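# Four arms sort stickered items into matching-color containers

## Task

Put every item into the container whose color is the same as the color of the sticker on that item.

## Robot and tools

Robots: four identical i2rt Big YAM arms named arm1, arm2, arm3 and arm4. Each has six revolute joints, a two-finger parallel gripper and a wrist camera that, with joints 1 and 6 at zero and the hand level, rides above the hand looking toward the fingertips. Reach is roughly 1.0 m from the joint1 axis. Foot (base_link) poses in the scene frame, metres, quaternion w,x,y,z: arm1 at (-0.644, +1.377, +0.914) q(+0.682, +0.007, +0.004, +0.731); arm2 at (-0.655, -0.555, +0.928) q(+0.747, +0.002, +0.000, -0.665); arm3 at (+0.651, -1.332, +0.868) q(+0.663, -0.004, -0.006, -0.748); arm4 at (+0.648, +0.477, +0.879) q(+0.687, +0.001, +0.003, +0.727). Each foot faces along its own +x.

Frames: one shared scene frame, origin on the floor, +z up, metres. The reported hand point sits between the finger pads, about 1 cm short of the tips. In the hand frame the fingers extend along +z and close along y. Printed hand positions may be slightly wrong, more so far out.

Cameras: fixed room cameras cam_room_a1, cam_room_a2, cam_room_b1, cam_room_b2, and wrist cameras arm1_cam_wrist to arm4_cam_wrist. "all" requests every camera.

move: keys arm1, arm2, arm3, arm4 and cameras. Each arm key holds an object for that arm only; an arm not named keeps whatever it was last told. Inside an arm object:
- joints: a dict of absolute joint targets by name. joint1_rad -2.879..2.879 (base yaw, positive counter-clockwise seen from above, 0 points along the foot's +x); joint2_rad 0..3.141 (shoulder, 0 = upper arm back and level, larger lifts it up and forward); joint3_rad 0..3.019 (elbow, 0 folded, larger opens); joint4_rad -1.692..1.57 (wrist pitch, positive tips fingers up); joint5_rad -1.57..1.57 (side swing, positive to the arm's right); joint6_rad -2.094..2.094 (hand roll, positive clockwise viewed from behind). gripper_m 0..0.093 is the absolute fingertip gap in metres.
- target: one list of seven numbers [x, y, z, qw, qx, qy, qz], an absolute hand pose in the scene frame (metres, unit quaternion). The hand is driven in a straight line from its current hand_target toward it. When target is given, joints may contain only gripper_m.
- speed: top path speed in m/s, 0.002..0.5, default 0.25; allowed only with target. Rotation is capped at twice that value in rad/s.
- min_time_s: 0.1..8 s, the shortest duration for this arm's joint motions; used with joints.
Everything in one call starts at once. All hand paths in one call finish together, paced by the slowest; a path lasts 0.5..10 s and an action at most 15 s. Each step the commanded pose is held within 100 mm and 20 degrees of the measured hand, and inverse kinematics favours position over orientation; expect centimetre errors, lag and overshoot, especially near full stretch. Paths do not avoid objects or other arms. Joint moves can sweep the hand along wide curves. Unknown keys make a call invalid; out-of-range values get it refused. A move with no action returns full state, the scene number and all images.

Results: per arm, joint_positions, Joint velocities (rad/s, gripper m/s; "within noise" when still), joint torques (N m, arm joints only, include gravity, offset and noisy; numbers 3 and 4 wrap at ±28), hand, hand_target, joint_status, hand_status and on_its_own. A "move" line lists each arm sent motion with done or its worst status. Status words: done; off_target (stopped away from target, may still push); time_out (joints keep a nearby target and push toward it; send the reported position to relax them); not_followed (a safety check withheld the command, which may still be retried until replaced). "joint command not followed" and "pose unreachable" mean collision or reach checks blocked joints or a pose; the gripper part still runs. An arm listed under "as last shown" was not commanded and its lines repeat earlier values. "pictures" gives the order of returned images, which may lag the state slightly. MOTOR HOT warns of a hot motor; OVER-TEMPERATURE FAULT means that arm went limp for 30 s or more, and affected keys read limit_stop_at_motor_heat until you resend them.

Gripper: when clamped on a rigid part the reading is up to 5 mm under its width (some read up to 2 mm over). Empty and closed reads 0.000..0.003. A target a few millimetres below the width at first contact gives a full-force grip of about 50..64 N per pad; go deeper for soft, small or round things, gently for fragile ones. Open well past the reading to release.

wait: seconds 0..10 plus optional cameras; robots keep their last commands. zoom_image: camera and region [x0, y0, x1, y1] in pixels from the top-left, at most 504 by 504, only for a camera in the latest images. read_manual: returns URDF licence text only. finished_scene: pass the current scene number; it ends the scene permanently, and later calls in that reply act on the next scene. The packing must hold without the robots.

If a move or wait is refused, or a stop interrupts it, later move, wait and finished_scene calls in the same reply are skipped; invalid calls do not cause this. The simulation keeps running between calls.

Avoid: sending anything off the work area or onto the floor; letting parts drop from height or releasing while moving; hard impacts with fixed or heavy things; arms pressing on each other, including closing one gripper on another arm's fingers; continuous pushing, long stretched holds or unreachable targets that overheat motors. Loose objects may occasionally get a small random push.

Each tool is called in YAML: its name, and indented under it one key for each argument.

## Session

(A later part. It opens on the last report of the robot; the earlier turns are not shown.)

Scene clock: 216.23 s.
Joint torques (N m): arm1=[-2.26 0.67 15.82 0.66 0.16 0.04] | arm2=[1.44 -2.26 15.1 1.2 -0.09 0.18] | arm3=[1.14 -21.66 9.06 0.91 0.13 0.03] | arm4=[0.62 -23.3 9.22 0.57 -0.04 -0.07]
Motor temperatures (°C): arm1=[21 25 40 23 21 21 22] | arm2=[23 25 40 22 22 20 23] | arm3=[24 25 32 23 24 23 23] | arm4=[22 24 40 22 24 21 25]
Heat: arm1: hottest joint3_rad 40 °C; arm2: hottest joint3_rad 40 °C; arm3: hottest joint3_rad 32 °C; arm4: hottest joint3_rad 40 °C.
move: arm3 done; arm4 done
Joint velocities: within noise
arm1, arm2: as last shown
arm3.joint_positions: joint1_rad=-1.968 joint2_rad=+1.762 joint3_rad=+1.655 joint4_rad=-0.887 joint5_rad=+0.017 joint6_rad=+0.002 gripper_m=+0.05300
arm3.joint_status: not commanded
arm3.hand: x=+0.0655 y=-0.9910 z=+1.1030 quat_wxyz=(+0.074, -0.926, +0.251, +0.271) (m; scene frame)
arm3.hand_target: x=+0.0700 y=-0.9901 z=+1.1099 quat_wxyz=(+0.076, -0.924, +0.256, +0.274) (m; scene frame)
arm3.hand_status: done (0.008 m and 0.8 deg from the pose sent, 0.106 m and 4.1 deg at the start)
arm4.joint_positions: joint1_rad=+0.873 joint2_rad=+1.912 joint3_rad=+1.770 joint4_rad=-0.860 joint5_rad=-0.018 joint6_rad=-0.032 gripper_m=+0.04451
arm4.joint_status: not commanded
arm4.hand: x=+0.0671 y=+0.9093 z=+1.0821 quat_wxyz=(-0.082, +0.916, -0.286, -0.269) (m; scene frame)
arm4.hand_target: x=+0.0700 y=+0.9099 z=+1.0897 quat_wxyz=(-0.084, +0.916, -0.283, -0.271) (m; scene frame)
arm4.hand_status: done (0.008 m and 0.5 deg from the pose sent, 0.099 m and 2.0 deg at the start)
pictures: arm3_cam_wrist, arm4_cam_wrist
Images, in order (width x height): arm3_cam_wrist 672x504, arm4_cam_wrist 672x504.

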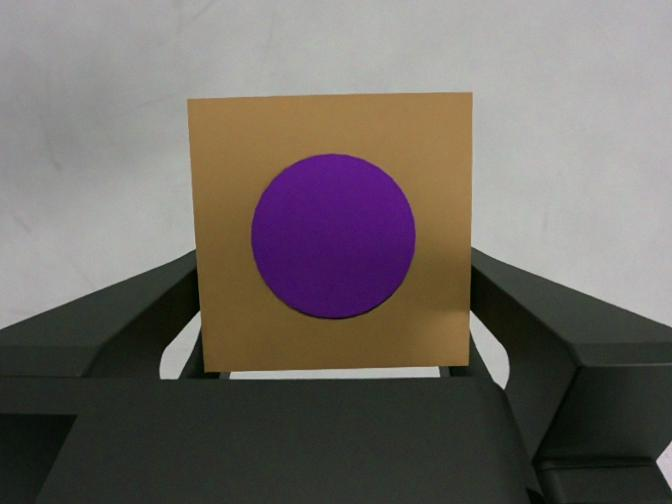

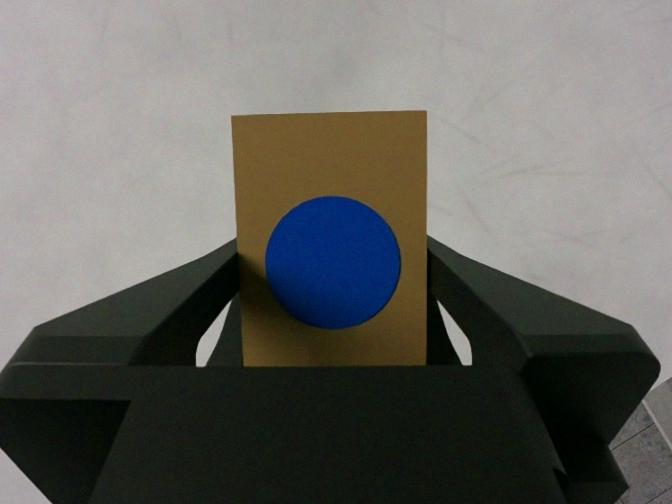

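move:
  arm3: {"target":[0.35,-1.152,1.20,0.0759,-0.9239,0.2562,0.2737],"speed":0.25}
  arm4: {"target":[0.35,0.69,1.19,0.0838,-0.9161,0.2828,0.2714],"speed":0.25}
  cameras: []

move:
  arm3: {"joints":{"joint2_rad":0.7,"joint3_rad":1.2,"joint4_rad":-1.49,"joint5_rad":0,"joint6_rad":0},"min_time_s":2.5}
  arm4: {"joints":{"joint2_rad":0.7,"joint3_rad":1.2,"joint4_rad":-1.49,"joint5_rad":0,"joint6_rad":0},"min_time_s":2.5}
  cameras: []

move:
  arm3: {"joints":{"joint1_rad":1.80},"min_time_s":5}
  arm4: {"joints":{"joint1_rad":-1.917},"min_time_s":4}
  cameras: ["arm3_cam_wrist","arm4_cam_wrist"]

Scene clock: 233.23 s.
Joint torques (N m): arm1=[-2.55 1.49 15.68 0.77 0.11 0.03] | arm2=[1.32 -2.14 15.09 1.21 -0.09 0.16] | arm3=[1.55 -4.31 9.06 0.94 0.13 0.02] | arm4=[1.38 -4.6 9.4 0.76 0.22 0.15]
Motor temperatures (°C): arm1=[21 25 42 23 21 21 22] | arm2=[23 25 41 22 22 20 23] | arm3=[24 26 32 23 24 23 24] | arm4=[22 26 39 22 24 21 25]
Heat: arm1: hottest joint3_rad 42 °C; arm2: hottest joint3_rad 41 °C; arm3: hottest joint3_rad 32 °C; arm4: hottest joint3_rad 39 °C.
move: arm3 done; arm4 done
Joint velocities: within noise
arm1, arm2: as last shown
arm3.joint_positions: joint1_rad=-1.968 joint2_rad=+0.885 joint3_rad=+1.091 joint4_rad=-1.179 joint5_rad=+0.022 joint6_rad=+0.009 gripper_m=+0.05300
arm3.joint_status: not commanded
arm3.hand: x=+0.3503 y=-1.1510 z=+1.2046 quat_wxyz=(+0.078, -0.923, +0.254, +0.280) (m; scene frame)
arm3.hand_target: x=+0.3501 y=-1.1520 z=+1.2000 quat_wxyz=(+0.076, -0.924, +0.256, +0.274) (m; scene frame)
arm3.hand_status: done (0.005 m and 0.9 deg from the pose sent, 0.341 m and 0.8 deg at the start)
arm4.joint_positions: joint1_rad=+0.890 joint2_rad=+0.927 joint3_rad=+1.046 joint4_rad=-1.098 joint5_rad=-0.009 joint6_rad=-0.032 gripper_m=+0.04451
arm4.joint_status: not commanded
arm4.hand: x=+0.3514 y=+0.6917 z=+1.1931 quat_wxyz=(-0.088, +0.915, -0.278, -0.279) (m; scene frame)
arm4.hand_target: x=+0.3501 y=+0.6900 z=+1.1900 quat_wxyz=(-0.084, +0.916, -0.283, -0.271) (m; scene frame)
arm4.hand_status: done (0.004 m and 1.1 deg from the pose sent, 0.374 m and 0.5 deg at the start)
pictures: none
No camera images: "cameras" was empty.

Scene clock: 236.10 s.
Joint torques (N m): arm1=[-2.43 1.2 15.76 0.9 0.08 0.03] | arm2=[1.38 -2.08 15.1 1.22 -0.1 0.17] | arm3=[1.44 -1.85 13.5 0.79 -0.08 -0.12] | arm4=[1.49 -1.2 12.07 0.57 0.22 0.15]
Motor temperatures (°C): arm1=[21 25 42 23 21 21 22] | arm2=[23 25 41 22 22 20 23] | arm3=[24 26 32 23 24 23 24] | arm4=[22 26 39 22 24 21 25]
Heat: arm1: hottest joint3_rad 42 °C; arm2: hottest joint3_rad 41 °C; arm3: hottest joint3_rad 32 °C; arm4: hottest joint3_rad 39 °C.
move: arm3 done; arm4 done
Joint velocities: within noise
arm1, arm2: as last shown
arm3.joint_positions: joint1_rad=-1.968 joint2_rad=+0.706 joint3_rad=+1.143 joint4_rad=-1.485 joint5_rad=+0.002 joint6_rad=+0.007 gripper_m=+0.05300
arm3.joint_status: all done
arm3.hand: x=+0.4358 y=-1.2031 z=+1.2405 quat_wxyz=(+0.060, -0.933, +0.253, +0.248) (m; scene frame)
arm3.hand_target: x=+0.4354 y=-1.2042 z=+1.2679 quat_wxyz=(+0.067, -0.927, +0.245, +0.275) (m; scene frame)
arm3.hand_status: not commanded
arm4.joint_positions: joint1_rad=+0.890 joint2_rad=+0.707 joint3_rad=+1.148 joint4_rad=-1.481 joint5_rad=-0.004 joint6_rad=-0.014 gripper_m=+0.04451
arm4.joint_status: all done
arm4.hand: x=+0.4474 y=+0.6240 z=+1.2568 quat_wxyz=(-0.078, +0.920, -0.290, -0.251) (m; scene frame)
arm4.hand_target: x=+0.4483 y=+0.6221 z=+1.2817 quat_wxyz=(-0.085, +0.912, -0.292, -0.274) (m; scene frame)
arm4.hand_status: not commanded
pictures: none
No camera images: "cameras" was empty.

Scene clock: 241.43 s.
Joint torques (N m): arm1=[-2.2 1.55 15.87 0.96 0.11 0.02] | arm2=[1.32 -2.2 15.08 1.24 -0.09 0.16] | arm3=[2.02 -1.61 13.48 0.77 0.09 -0.11] | arm4=[0.38 -1.44 11.79 0.46 0.16 0.17]
Motor temperatures (°C): arm1=[21 25 42 23 21 21 22] | arm2=[23 25 41 22 22 20 23] | arm3=[24 26 32 23 24 23 24] | arm4=[22 25 39 22 24 21 26]
Heat: arm1: hottest joint3_rad 42 °C; arm2: hottest joint3_rad 41 °C; arm3: hottest joint3_rad 32 °C; arm4: hottest joint3_rad 39 °C.
move: arm3 done; arm4 done
Joint velocities: within noise
arm1: as last shown
arm2.joint_positions: joint1_rad=+0.919 joint2_rad=+0.703 joint3_rad=+1.145 joint4_rad=-1.476 joint5_rad=+0.002 joint6_rad=-0.010 gripper_m=+0.08994
arm2.joint_status: not commanded
arm2.hand: x=-0.4419 y=-0.6840 z=+1.3058 quat_wxyz=(-0.256, -0.250, -0.931, +0.070) (m; scene frame)
arm2.hand_target: x=-0.4424 y=-0.6813 z=+1.3304 quat_wxyz=(-0.277, -0.250, -0.925, +0.073) (m; scene frame)
arm2.hand_status: not commanded
arm3.joint_positions: joint1_rad=+1.790 joint2_rad=+0.706 joint3_rad=+1.143 joint4_rad=-1.485 joint5_rad=-0.001 joint6_rad=+0.007 gripper_m=+0.05301
arm3.joint_status: all done
arm3.hand: x=+0.8970 y=-1.3024 z=+1.2424 quat_wxyz=(-0.259, +0.046, -0.965, -0.008) (m; scene frame)
arm3.hand_target: x=+0.8963 y=-1.2998 z=+1.2697 quat_wxyz=(-0.286, +0.054, -0.957, -0.009) (m; scene frame)
arm3.hand_status: not commanded
arm4.joint_positions: joint1_rad=-1.915 joint2_rad=+0.707 joint3_rad=+1.148 joint4_rad=-1.481 joint5_rad=-0.002 joint6_rad=-0.013 gripper_m=+0.04452
arm4.joint_status: all done
arm4.hand: x=+0.8884 y=+0.4077 z=+1.2555 quat_wxyz=(-0.257, -0.131, -0.956, +0.041) (m; scene frame)
arm4.hand_target: x=+0.8866 y=+0.4076 z=+1.2804 quat_wxyz=(-0.281, -0.138, -0.949, +0.043) (m; scene frame)
arm4.hand_status: not commanded
pictures: arm3_cam_wrist, arm4_cam_wrist
Images, in order (width x height): arm3_cam_wrist 672x504, arm4_cam_wrist 672x504.

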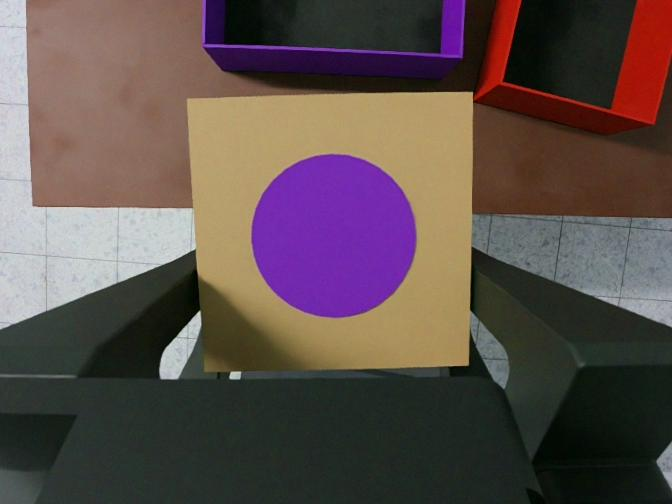

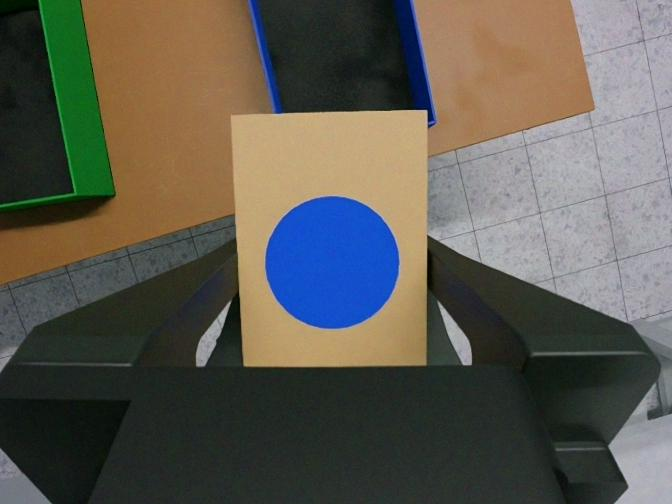

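move:
  arm3: {"target":[1.222,-1.271,0.97,0.2668,-0.0521,0.9622,0.0145],"speed":0.25}
  arm4: {"target":[1.158,0.326,0.95,0.2644,0.1391,0.9535,-0.0386],"speed":0.25}
  cameras: ["arm3_cam_wrist","arm4_cam_wrist"]

Scene clock: 248.53 s.
Joint torques (N m): arm1=[-2.37 0.97 15.84 0.81 0.11 0.03] | arm2=[1.32 -2.2 15.12 1.21 -0.1 0.17] | arm3=[1.08 -16.15 12.3 1.58 -0.07 -0.11] | arm4=[0.26 -14.04 10.32 1.39 0.02 0.14]
Motor temperatures (°C): arm1=[21 24 42 23 21 21 22] | arm2=[23 25 42 22 22 20 23] | arm3=[24 25 33 23 24 23 24] | arm4=[22 25 38 22 24 21 26]
Heat: arm1: hottest joint3_rad 42 °C; arm2: hottest joint3_rad 42 °C; arm3: hottest joint3_rad 33 °C; arm4: hottest joint3_rad 38 °C.
move: arm3 off_target; arm4 off_target
Joint velocities: within noise
arm1, arm2: as last shown
arm3.joint_positions: joint1_rad=+1.790 joint2_rad=+1.636 joint3_rad=+1.062 joint4_rad=-0.530 joint5_rad=-0.014 joint6_rad=+0.005 gripper_m=+0.05301
arm3.joint_status: not commanded
arm3.hand: x=+1.1948 y=-1.2751 z=+0.9426 quat_wxyz=(-0.231, +0.048, -0.972, -0.012) (m; scene frame)
arm3.hand_target: x=+1.2200 y=-1.2712 z=+0.9710 quat_wxyz=(-0.267, +0.052, -0.962, -0.014) (m; scene frame)
arm3.hand_status: off_target (0.039 m and 4.3 deg from the pose sent, 0.425 m and 1.4 deg at the start)
arm4.joint_positions: joint1_rad=-1.915 joint2_rad=+1.577 joint3_rad=+0.907 joint4_rad=-0.419 joint5_rad=-0.002 joint6_rad=-0.012 gripper_m=+0.04452
arm4.joint_status: not commanded
arm4.hand: x=+1.1333 y=+0.3335 z=+0.9288 quat_wxyz=(-0.233, -0.133, -0.963, +0.037) (m; scene frame)
arm4.hand_target: x=+1.1566 y=+0.3263 z=+0.9509 quat_wxyz=(-0.265, -0.139, -0.954, +0.038) (m; scene frame)
arm4.hand_status: off_target (0.033 m and 3.8 deg from the pose sent, 0.416 m and 1.2 deg at the start)
pictures: arm3_cam_wrist, arm4_cam_wrist
Images, in order (width x height): arm3_cam_wrist 672x504, arm4_cam_wrist 672x504.

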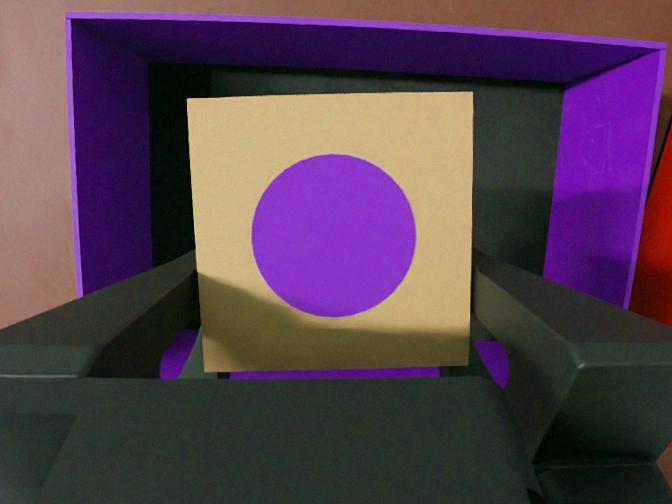

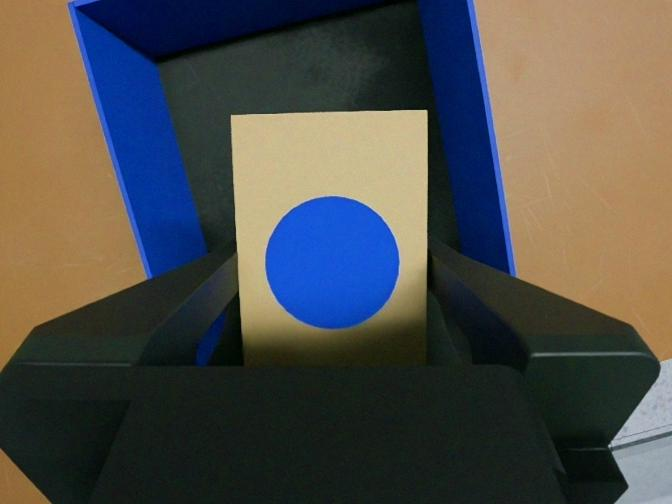

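move:
  arm3: {"target":[1.225,-1.271,0.785,0.2668,-0.0521,0.9622,0.0145],"speed":0.15}
  arm4: {"target":[1.130,0.334,0.77,0.2644,0.1391,0.9535,-0.0386],"speed":0.15}
  cameras: ["arm3_cam_wrist","arm4_cam_wrist"]

Scene clock: 257.70 s.
Joint torques (N m): arm1=[-2.26 1.03 15.82 0.77 0.12 0.01] | arm2=[1.38 -2.26 15.09 1.2 -0.09 0.17] | arm3=[1.38 -18.49 5.34 1.73 0.01 -0.07] | arm4=[0.73 -14.97 4.22 1.5 0 0.21]
Motor temperatures (°C): arm1=[21 24 43 23 21 21 22] | arm2=[23 25 42 22 22 20 23] | arm3=[24 25 33 23 24 23 24] | arm4=[22 24 38 22 24 21 26]
Heat: arm1: hottest joint3_rad 43 °C; arm2: hottest joint3_rad 42 °C; arm3: hottest joint3_rad 33 °C; arm4: hottest joint3_rad 38 °C.
move: arm3 done; arm4 done
Joint velocities: within noise
arm1.joint_positions: joint1_rad=-2.244 joint2_rad=+0.703 joint3_rad=+1.143 joint4_rad=-1.479 joint5_rad=-0.002 joint6_rad=+0.001 gripper_m=+0.08996
arm1.joint_status: not commanded
arm1.hand: x=-0.4339 y=+1.2353 z=+1.2865 quat_wxyz=(-0.243, -0.287, -0.923, +0.078) (m; scene frame)
arm1.hand_target: x=-0.4355 y=+1.2338 z=+1.3127 quat_wxyz=(-0.266, -0.288, -0.916, +0.087) (m; scene frame)
arm1.hand_status: not commanded
arm2: as last shown
arm3.joint_positions: joint1_rad=+1.790 joint2_rad=+1.994 joint3_rad=+1.008 joint4_rad=-0.061 joint5_rad=-0.014 joint6_rad=+0.005 gripper_m=+0.05301
arm3.joint_status: not commanded
arm3.hand: x=+1.2223 y=-1.2746 z=+0.7820 quat_wxyz=(-0.258, +0.049, -0.965, -0.013) (m; scene frame)
arm3.hand_target: x=+1.2250 y=-1.2710 z=+0.7850 quat_wxyz=(-0.267, +0.052, -0.962, -0.015) (m; scene frame)
arm3.hand_status: done (0.005 m and 1.1 deg from the pose sent, 0.160 m and 4.3 deg at the start)
arm4.joint_positions: joint1_rad=-1.915 joint2_rad=+1.945 joint3_rad=+0.779 joint4_rad=+0.125 joint5_rad=-0.002 joint6_rad=-0.011 gripper_m=+0.04452
arm4.joint_status: not commanded
arm4.hand: x=+1.1258 y=+0.3349 z=+0.7704 quat_wxyz=(-0.257, -0.133, -0.956, +0.040) (m; scene frame)
arm4.hand_target: x=+1.1299 y=+0.3339 z=+0.7701 quat_wxyz=(-0.264, -0.139, -0.954, +0.039) (m; scene frame)
arm4.hand_status: done (0.004 m and 1.2 deg from the pose sent, 0.159 m and 3.8 deg at the start)
pictures: arm3_cam_wrist, arm4_cam_wrist
Images, in order (width x height): arm3_cam_wrist 672x504, arm4_cam_wrist 672x504.

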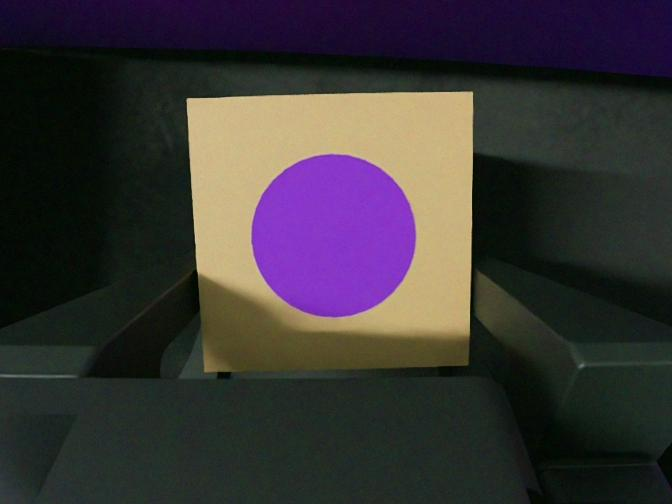

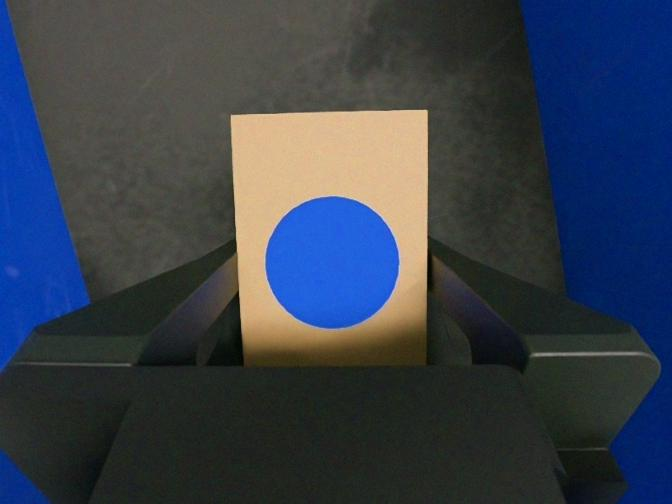

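move:
  arm3: {"target":[1.223,-1.272,0.755,0.2668,-0.0521,0.9622,0.0145],"speed":0.06}
  arm4: {"target":[1.130,0.334,0.74,0.2644,0.1391,0.9535,-0.0386],"speed":0.06}
  cameras: []

move:
  arm3: {"target":[1.223,-1.272,0.743,0.2668,-0.0521,0.9622,0.0145],"speed":0.05}
  arm4: {"target":[1.130,0.334,0.728,0.2644,0.1391,0.9535,-0.0386],"speed":0.05}
  cameras: ["arm3_cam_wrist","arm4_cam_wrist"]

Scene clock: 263.27 s.
Joint torques (N m): arm1=[-2.55 1.26 15.73 0.87 0.09 0.05] | arm2=[1.26 -2.26 15.09 1.24 -0.1 0.17] | arm3=[1.38 -18.14 4.59 1.74 -0.01 -0.07] | arm4=[0.67 -14.62 4.18 1.36 0.01 0.18]
Motor temperatures (°C): arm1=[21 24 43 23 21 21 21] | arm2=[23 25 42 22 22 20 23] | arm3=[24 25 32 23 24 23 24] | arm4=[22 24 37 22 24 21 26]
Heat: arm1: hottest joint3_rad 43 °C; arm2: hottest joint3_rad 42 °C; arm3: hottest joint3_rad 32 °C; arm4: hottest joint3_rad 37 °C.
move: arm3 done; arm4 done
Joint velocities: within noise
arm1, arm2: as last shown
arm3.joint_positions: joint1_rad=+1.790 joint2_rad=+2.055 joint3_rad=+1.008 joint4_rad=+0.010 joint5_rad=-0.014 joint6_rad=+0.005 gripper_m=+0.05301
arm3.joint_status: not commanded
arm3.hand: x=+1.2238 y=-1.2748 z=+0.7573 quat_wxyz=(-0.264, +0.049, -0.963, -0.014) (m; scene frame)
arm3.hand_target: x=+1.2230 y=-1.2721 z=+0.7551 quat_wxyz=(-0.267, +0.052, -0.962, -0.015) (m; scene frame)
arm3.hand_status: done (0.004 m and 0.6 deg from the pose sent, 0.027 m and 1.1 deg at the start)
arm4.joint_positions: joint1_rad=-1.915 joint2_rad=+2.025 joint3_rad=+0.779 joint4_rad=+0.205 joint5_rad=-0.002 joint6_rad=-0.008 gripper_m=+0.04452
arm4.joint_status: not commanded
arm4.hand: x=+1.1226 y=+0.3358 z=+0.7420 quat_wxyz=(-0.257, -0.134, -0.956, +0.040) (m; scene frame)
arm4.hand_target: x=+1.1298 y=+0.3339 z=+0.7402 quat_wxyz=(-0.264, -0.139, -0.954, +0.039) (m; scene frame)
arm4.hand_status: done (0.008 m and 1.1 deg from the pose sent, 0.031 m and 1.2 deg at the start)
pictures: none
No camera images: "cameras" was empty.

Scene clock: 264.23 s.
Joint torques (N m): arm1=[-2.37 1.08 15.75 0.81 0.13 0.04] | arm2=[1.32 -2.2 15.12 1.21 -0.08 0.17] | arm3=[1.32 -16.85 4.79 1.68 0 -0.08] | arm4=[0.85 -12.63 4.71 1.29 0.05 0.15]
Motor temperatures (°C): arm1=[21 24 43 23 21 21 21] | arm2=[23 25 42 22 22 20 23] | arm3=[24 25 32 23 24 23 24] | arm4=[22 24 37 22 24 21 26]
Heat: arm1: hottest joint3_rad 43 °C; arm2: hottest joint3_rad 42 °C; arm3: hottest joint3_rad 32 °C; arm4: hottest joint3_rad 37 °C.
move: arm3 off_target; arm4 off_target
Joint velocities: within noise
arm1, arm2: as last shown
arm3.joint_positions: joint1_rad=+1.790 joint2_rad=+2.070 joint3_rad=+1.008 joint4_rad=+0.039 joint5_rad=-0.014 joint6_rad=+0.005 gripper_m=+0.05301
arm3.joint_status: not commanded
arm3.hand: x=+1.2264 y=-1.2746 z=+0.7528 quat_wxyz=(-0.270, +0.049, -0.961, -0.014) (m; scene frame)
arm3.hand_target: x=+1.2229 y=-1.2721 z=+0.7432 quat_wxyz=(-0.267, +0.052, -0.962, -0.015) (m; scene frame)
arm3.hand_status: off_target (0.011 m and 0.6 deg from the pose sent, 0.015 m and 0.6 deg at the start)
arm4.joint_positions: joint1_rad=-1.915 joint2_rad=+2.036 joint3_rad=+0.779 joint4_rad=+0.239 joint5_rad=-0.002 joint6_rad=-0.007 gripper_m=+0.04452
arm4.joint_status: not commanded
arm4.hand: x=+1.1268 y=+0.3345 z=+0.7412 quat_wxyz=(-0.268, -0.134, -0.953, +0.041) (m; scene frame)
arm4.hand_target: x=+1.1294 y=+0.3341 z=+0.7283 quat_wxyz=(-0.264, -0.139, -0.954, +0.039) (m; scene frame)
arm4.hand_status: off_target (0.014 m and 0.8 deg from the pose sent, 0.016 m and 1.1 deg at the start)
pictures: arm3_cam_wrist, arm4_cam_wrist
Images, in order (width x height): arm3_cam_wrist 672x504, arm4_cam_wrist 672x504.

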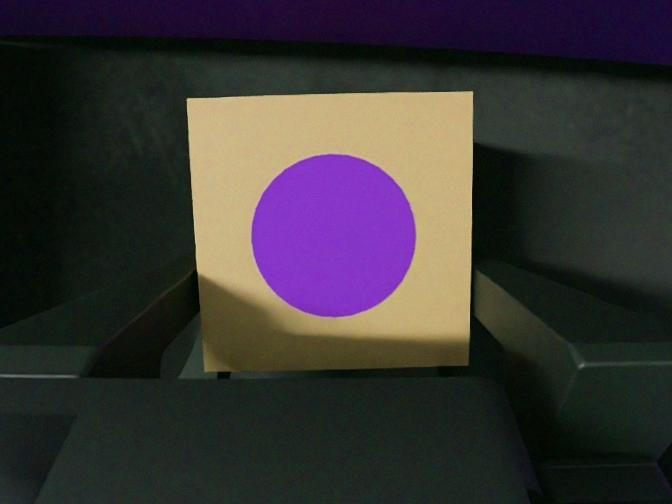

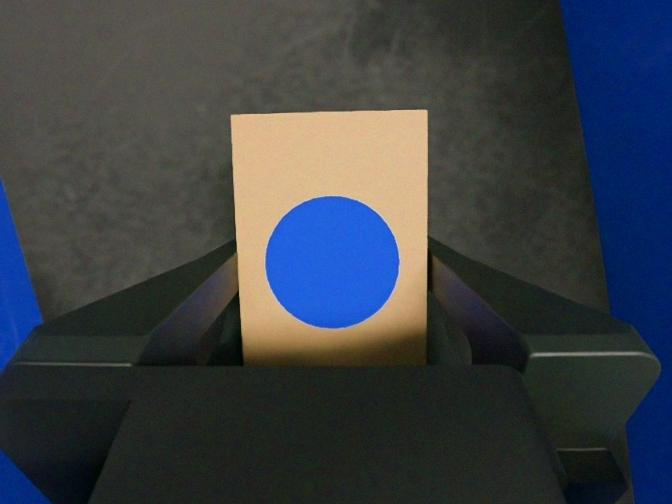

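move:
  arm3: {"target":[1.225,-1.272,0.749,0.2668,-0.0521,0.9622,0.0145],"speed":0.05}
  arm4: {"target":[1.129,0.334,0.735,0.2644,0.1391,0.9535,-0.0386],"speed":0.05}
  cameras: []

move:
  arm3: {"joints":{"gripper_m":0.08}}
  arm4: {"joints":{"gripper_m":0.07}}
  cameras: ["arm3_cam_wrist","arm4_cam_wrist"]

move:
  arm3: {"target":[1.14,-1.281,0.95,0.2668,-0.0521,0.9622,0.0145],"speed":0.18}
  arm4: {"target":[1.04,0.36,0.94,0.2644,0.1391,0.9535,-0.0386],"speed":0.18}
  cameras: ["arm3_cam_wrist","arm4_cam_wrist"]

Scene clock: 270.10 s.
Joint torques (N m): arm1=[-1.85 1.26 15.77 0.91 0.08 0] | arm2=[1.38 -2.14 15.09 1.21 -0.09 0.17] | arm3=[1.38 -18.02 5.18 0.94 -0.01 -0.08] | arm4=[0.91 -14.04 4.36 0.79 0.07 0.13]
Motor temperatures (°C): arm1=[21 24 43 23 21 21 21] | arm2=[23 25 42 22 22 20 23] | arm3=[24 26 31 23 24 23 24] | arm4=[22 24 36 22 24 21 26]
Heat: arm1: hottest joint3_rad 43 °C; arm2: hottest joint3_rad 42 °C; arm3: hottest joint3_rad 31 °C; arm4: hottest joint3_rad 36 °C.
move: arm3 done; arm4 done
Joint velocities: within noise
arm1, arm2: as last shown
arm3.joint_positions: joint1_rad=+1.790 joint2_rad=+2.070 joint3_rad=+1.008 joint4_rad=+0.039 joint5_rad=-0.014 joint6_rad=+0.005 gripper_m=+0.05301
arm3.joint_status: not commanded
arm3.hand: x=+1.2264 y=-1.2746 z=+0.7528 quat_wxyz=(-0.270, +0.049, -0.961, -0.014) (m; scene frame)
arm3.hand_target: x=+1.2250 y=-1.2721 z=+0.7490 quat_wxyz=(-0.267, +0.052, -0.962, -0.015) (m; scene frame)
arm3.hand_status: done (0.005 m and 0.6 deg from the pose sent, 0.005 m and 0.6 deg at the start)
arm4.joint_positions: joint1_rad=-1.915 joint2_rad=+2.036 joint3_rad=+0.779 joint4_rad=+0.239 joint5_rad=-0.002 joint6_rad=-0.007 gripper_m=+0.04452
arm4.joint_status: not commanded
arm4.hand: x=+1.1268 y=+0.3345 z=+0.7412 quat_wxyz=(-0.268, -0.134, -0.953, +0.041) (m; scene frame)
arm4.hand_target: x=+1.1288 y=+0.3339 z=+0.7350 quat_wxyz=(-0.264, -0.139, -0.954, +0.039) (m; scene frame)
arm4.hand_status: done (0.007 m and 0.8 deg from the pose sent, 0.007 m and 0.8 deg at the start)
pictures: none
No camera images: "cameras" was empty.

Scene clock: 270.63 s.
Joint torques (N m): arm1=[-2.08 0.79 15.73 0.76 0.06 0.02] | arm2=[1.32 -2.14 15.16 1.22 -0.09 0.17] | arm3=[1.49 -18.02 5.22 0.96 0.01 -0.08] | arm4=[0.85 -14.51 4.3 0.85 0.06 0.11]
Motor temperatures (°C): arm1=[21 24 43 23 21 21 21] | arm2=[23 25 42 22 22 20 23] | arm3=[24 26 31 23 24 23 24] | arm4=[22 24 36 22 24 21 26]
Heat: arm1: hottest joint3_rad 43 °C; arm2: hottest joint3_rad 42 °C; arm3: hottest joint3_rad 31 °C; arm4: hottest joint3_rad 36 °C.
move: arm3 done; arm4 done
Joint velocities: within noise
arm1, arm2: as last shown
arm3.joint_positions: joint1_rad=+1.790 joint2_rad=+2.070 joint3_rad=+1.008 joint4_rad=+0.039 joint5_rad=-0.014 joint6_rad=+0.005 gripper_m=+0.07996
arm3.joint_status: all done
arm3.hand: x=+1.2264 y=-1.2746 z=+0.7528 quat_wxyz=(-0.270, +0.049, -0.961, -0.014) (m; scene frame)
arm3.hand_target: x=+1.2250 y=-1.2721 z=+0.7490 quat_wxyz=(-0.267, +0.052, -0.962, -0.015) (m; scene frame)
arm3.hand_status: not commanded
arm4.joint_positions: joint1_rad=-1.915 joint2_rad=+2.036 joint3_rad=+0.779 joint4_rad=+0.239 joint5_rad=-0.002 joint6_rad=-0.007 gripper_m=+0.06991
arm4.joint_status: all done
arm4.hand: x=+1.1268 y=+0.3346 z=+0.7412 quat_wxyz=(-0.268, -0.134, -0.953, +0.041) (m; scene frame)
arm4.hand_target: x=+1.1288 y=+0.3340 z=+0.7350 quat_wxyz=(-0.264, -0.139, -0.954, +0.039) (m; scene frame)
arm4.hand_status: not commanded
pictures: arm3_cam_wrist, arm4_cam_wrist
Images, in order (width x height): arm3_cam_wrist 672x504, arm4_cam_wrist 672x504.

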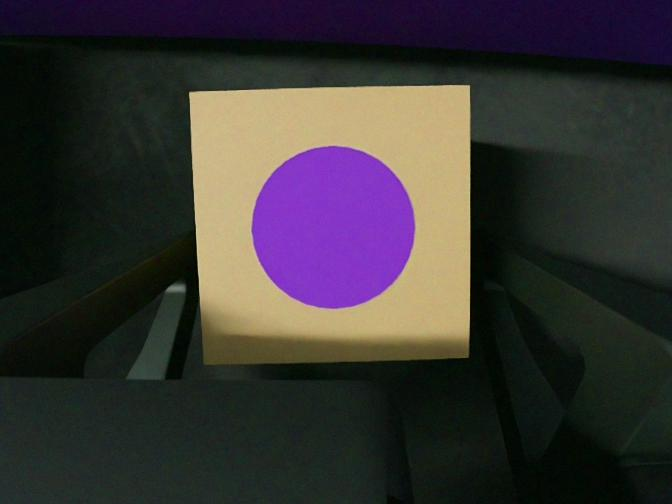

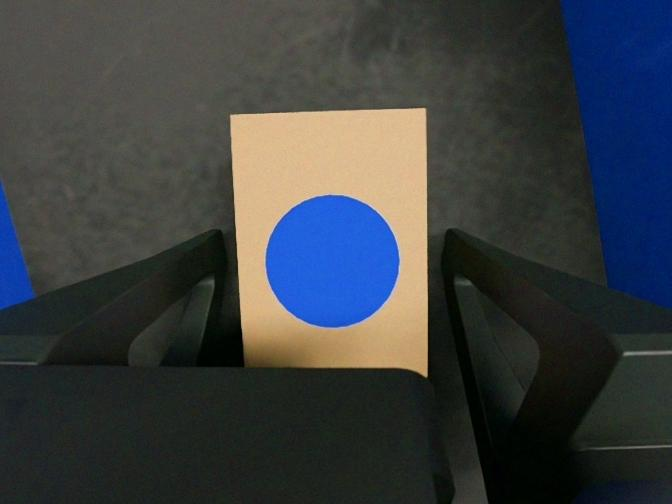

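Scene clock: 272.53 s.
Joint torques (N m): arm1=[-2.02 1.32 15.73 0.84 0.07 0.01] | arm2=[1.38 -2.32 15.05 1.22 -0.1 0.17] | arm3=[0.91 -12.34 7.49 0.76 -0.08 -0.12] | arm4=[0.15 -8.82 7.35 0.47 -0.02 0.11]
Motor temperatures (°C): arm1=[21 24 43 23 21 21 21] | arm2=[23 25 42 22 22 20 23] | arm3=[24 26 31 23 24 23 24] | arm4=[22 24 36 22 24 21 26]
Heat: arm1: hottest joint3_rad 43 °C; arm2: hottest joint3_rad 42 °C; arm3: hottest joint3_rad 31 °C; arm4: hottest joint3_rad 36 °C.
move: arm3 done; arm4 done
Joint velocities: within noise
arm1, arm2: as last shown
arm3.joint_positions: joint1_rad=+1.790 joint2_rad=+1.465 joint3_rad=+0.863 joint4_rad=-0.412 joint5_rad=-0.016 joint6_rad=+0.004 gripper_m=+0.07996
arm3.joint_status: not commanded
arm3.hand: x=+1.1436 y=-1.2796 z=+0.9547 quat_wxyz=(-0.274, +0.049, -0.960, -0.015) (m; scene frame)
arm3.hand_target: x=+1.1399 y=-1.2811 z=+0.9499 quat_wxyz=(-0.267, +0.052, -0.962, -0.014) (m; scene frame)
arm3.hand_status: done (0.006 m and 0.9 deg from the pose sent, 0.215 m and 0.6 deg at the start)
arm4.joint_positions: joint1_rad=-1.915 joint2_rad=+1.288 joint3_rad=+0.614 joint4_rad=-0.340 joint5_rad=-0.002 joint6_rad=-0.007 gripper_m=+0.06991
arm4.joint_status: not commanded
arm4.hand: x=+1.0423 y=+0.3606 z=+0.9421 quat_wxyz=(-0.270, -0.134, -0.953, +0.041) (m; scene frame)
arm4.hand_target: x=+1.0401 y=+0.3599 z=+0.9401 quat_wxyz=(-0.265, -0.139, -0.953, +0.039) (m; scene frame)
arm4.hand_status: done (0.003 m and 1.0 deg from the pose sent, 0.218 m and 0.8 deg at the start)
pictures: arm3_cam_wrist, arm4_cam_wrist
Images, in order (width x height): arm3_cam_wrist 672x504, arm4_cam_wrist 672x504.

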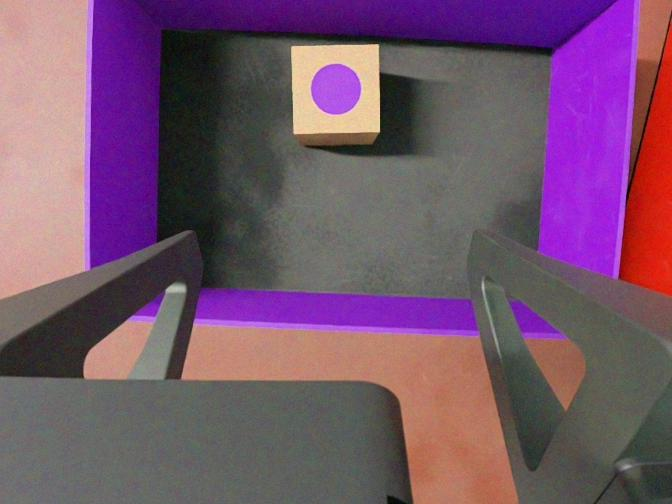

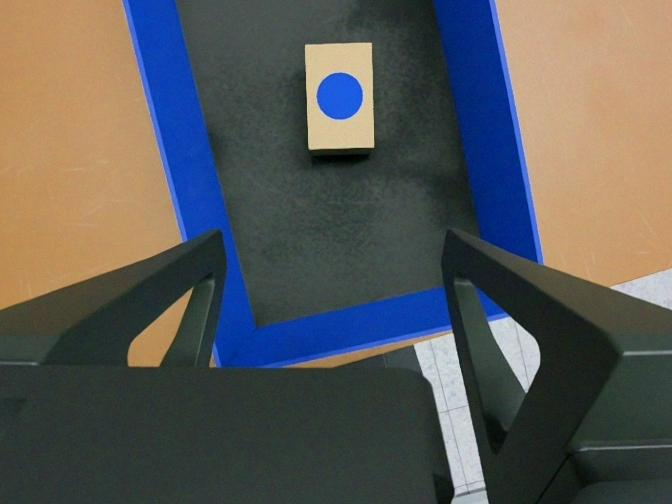

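finished_scene:
  scene: 2

The scene is finished: the task was done.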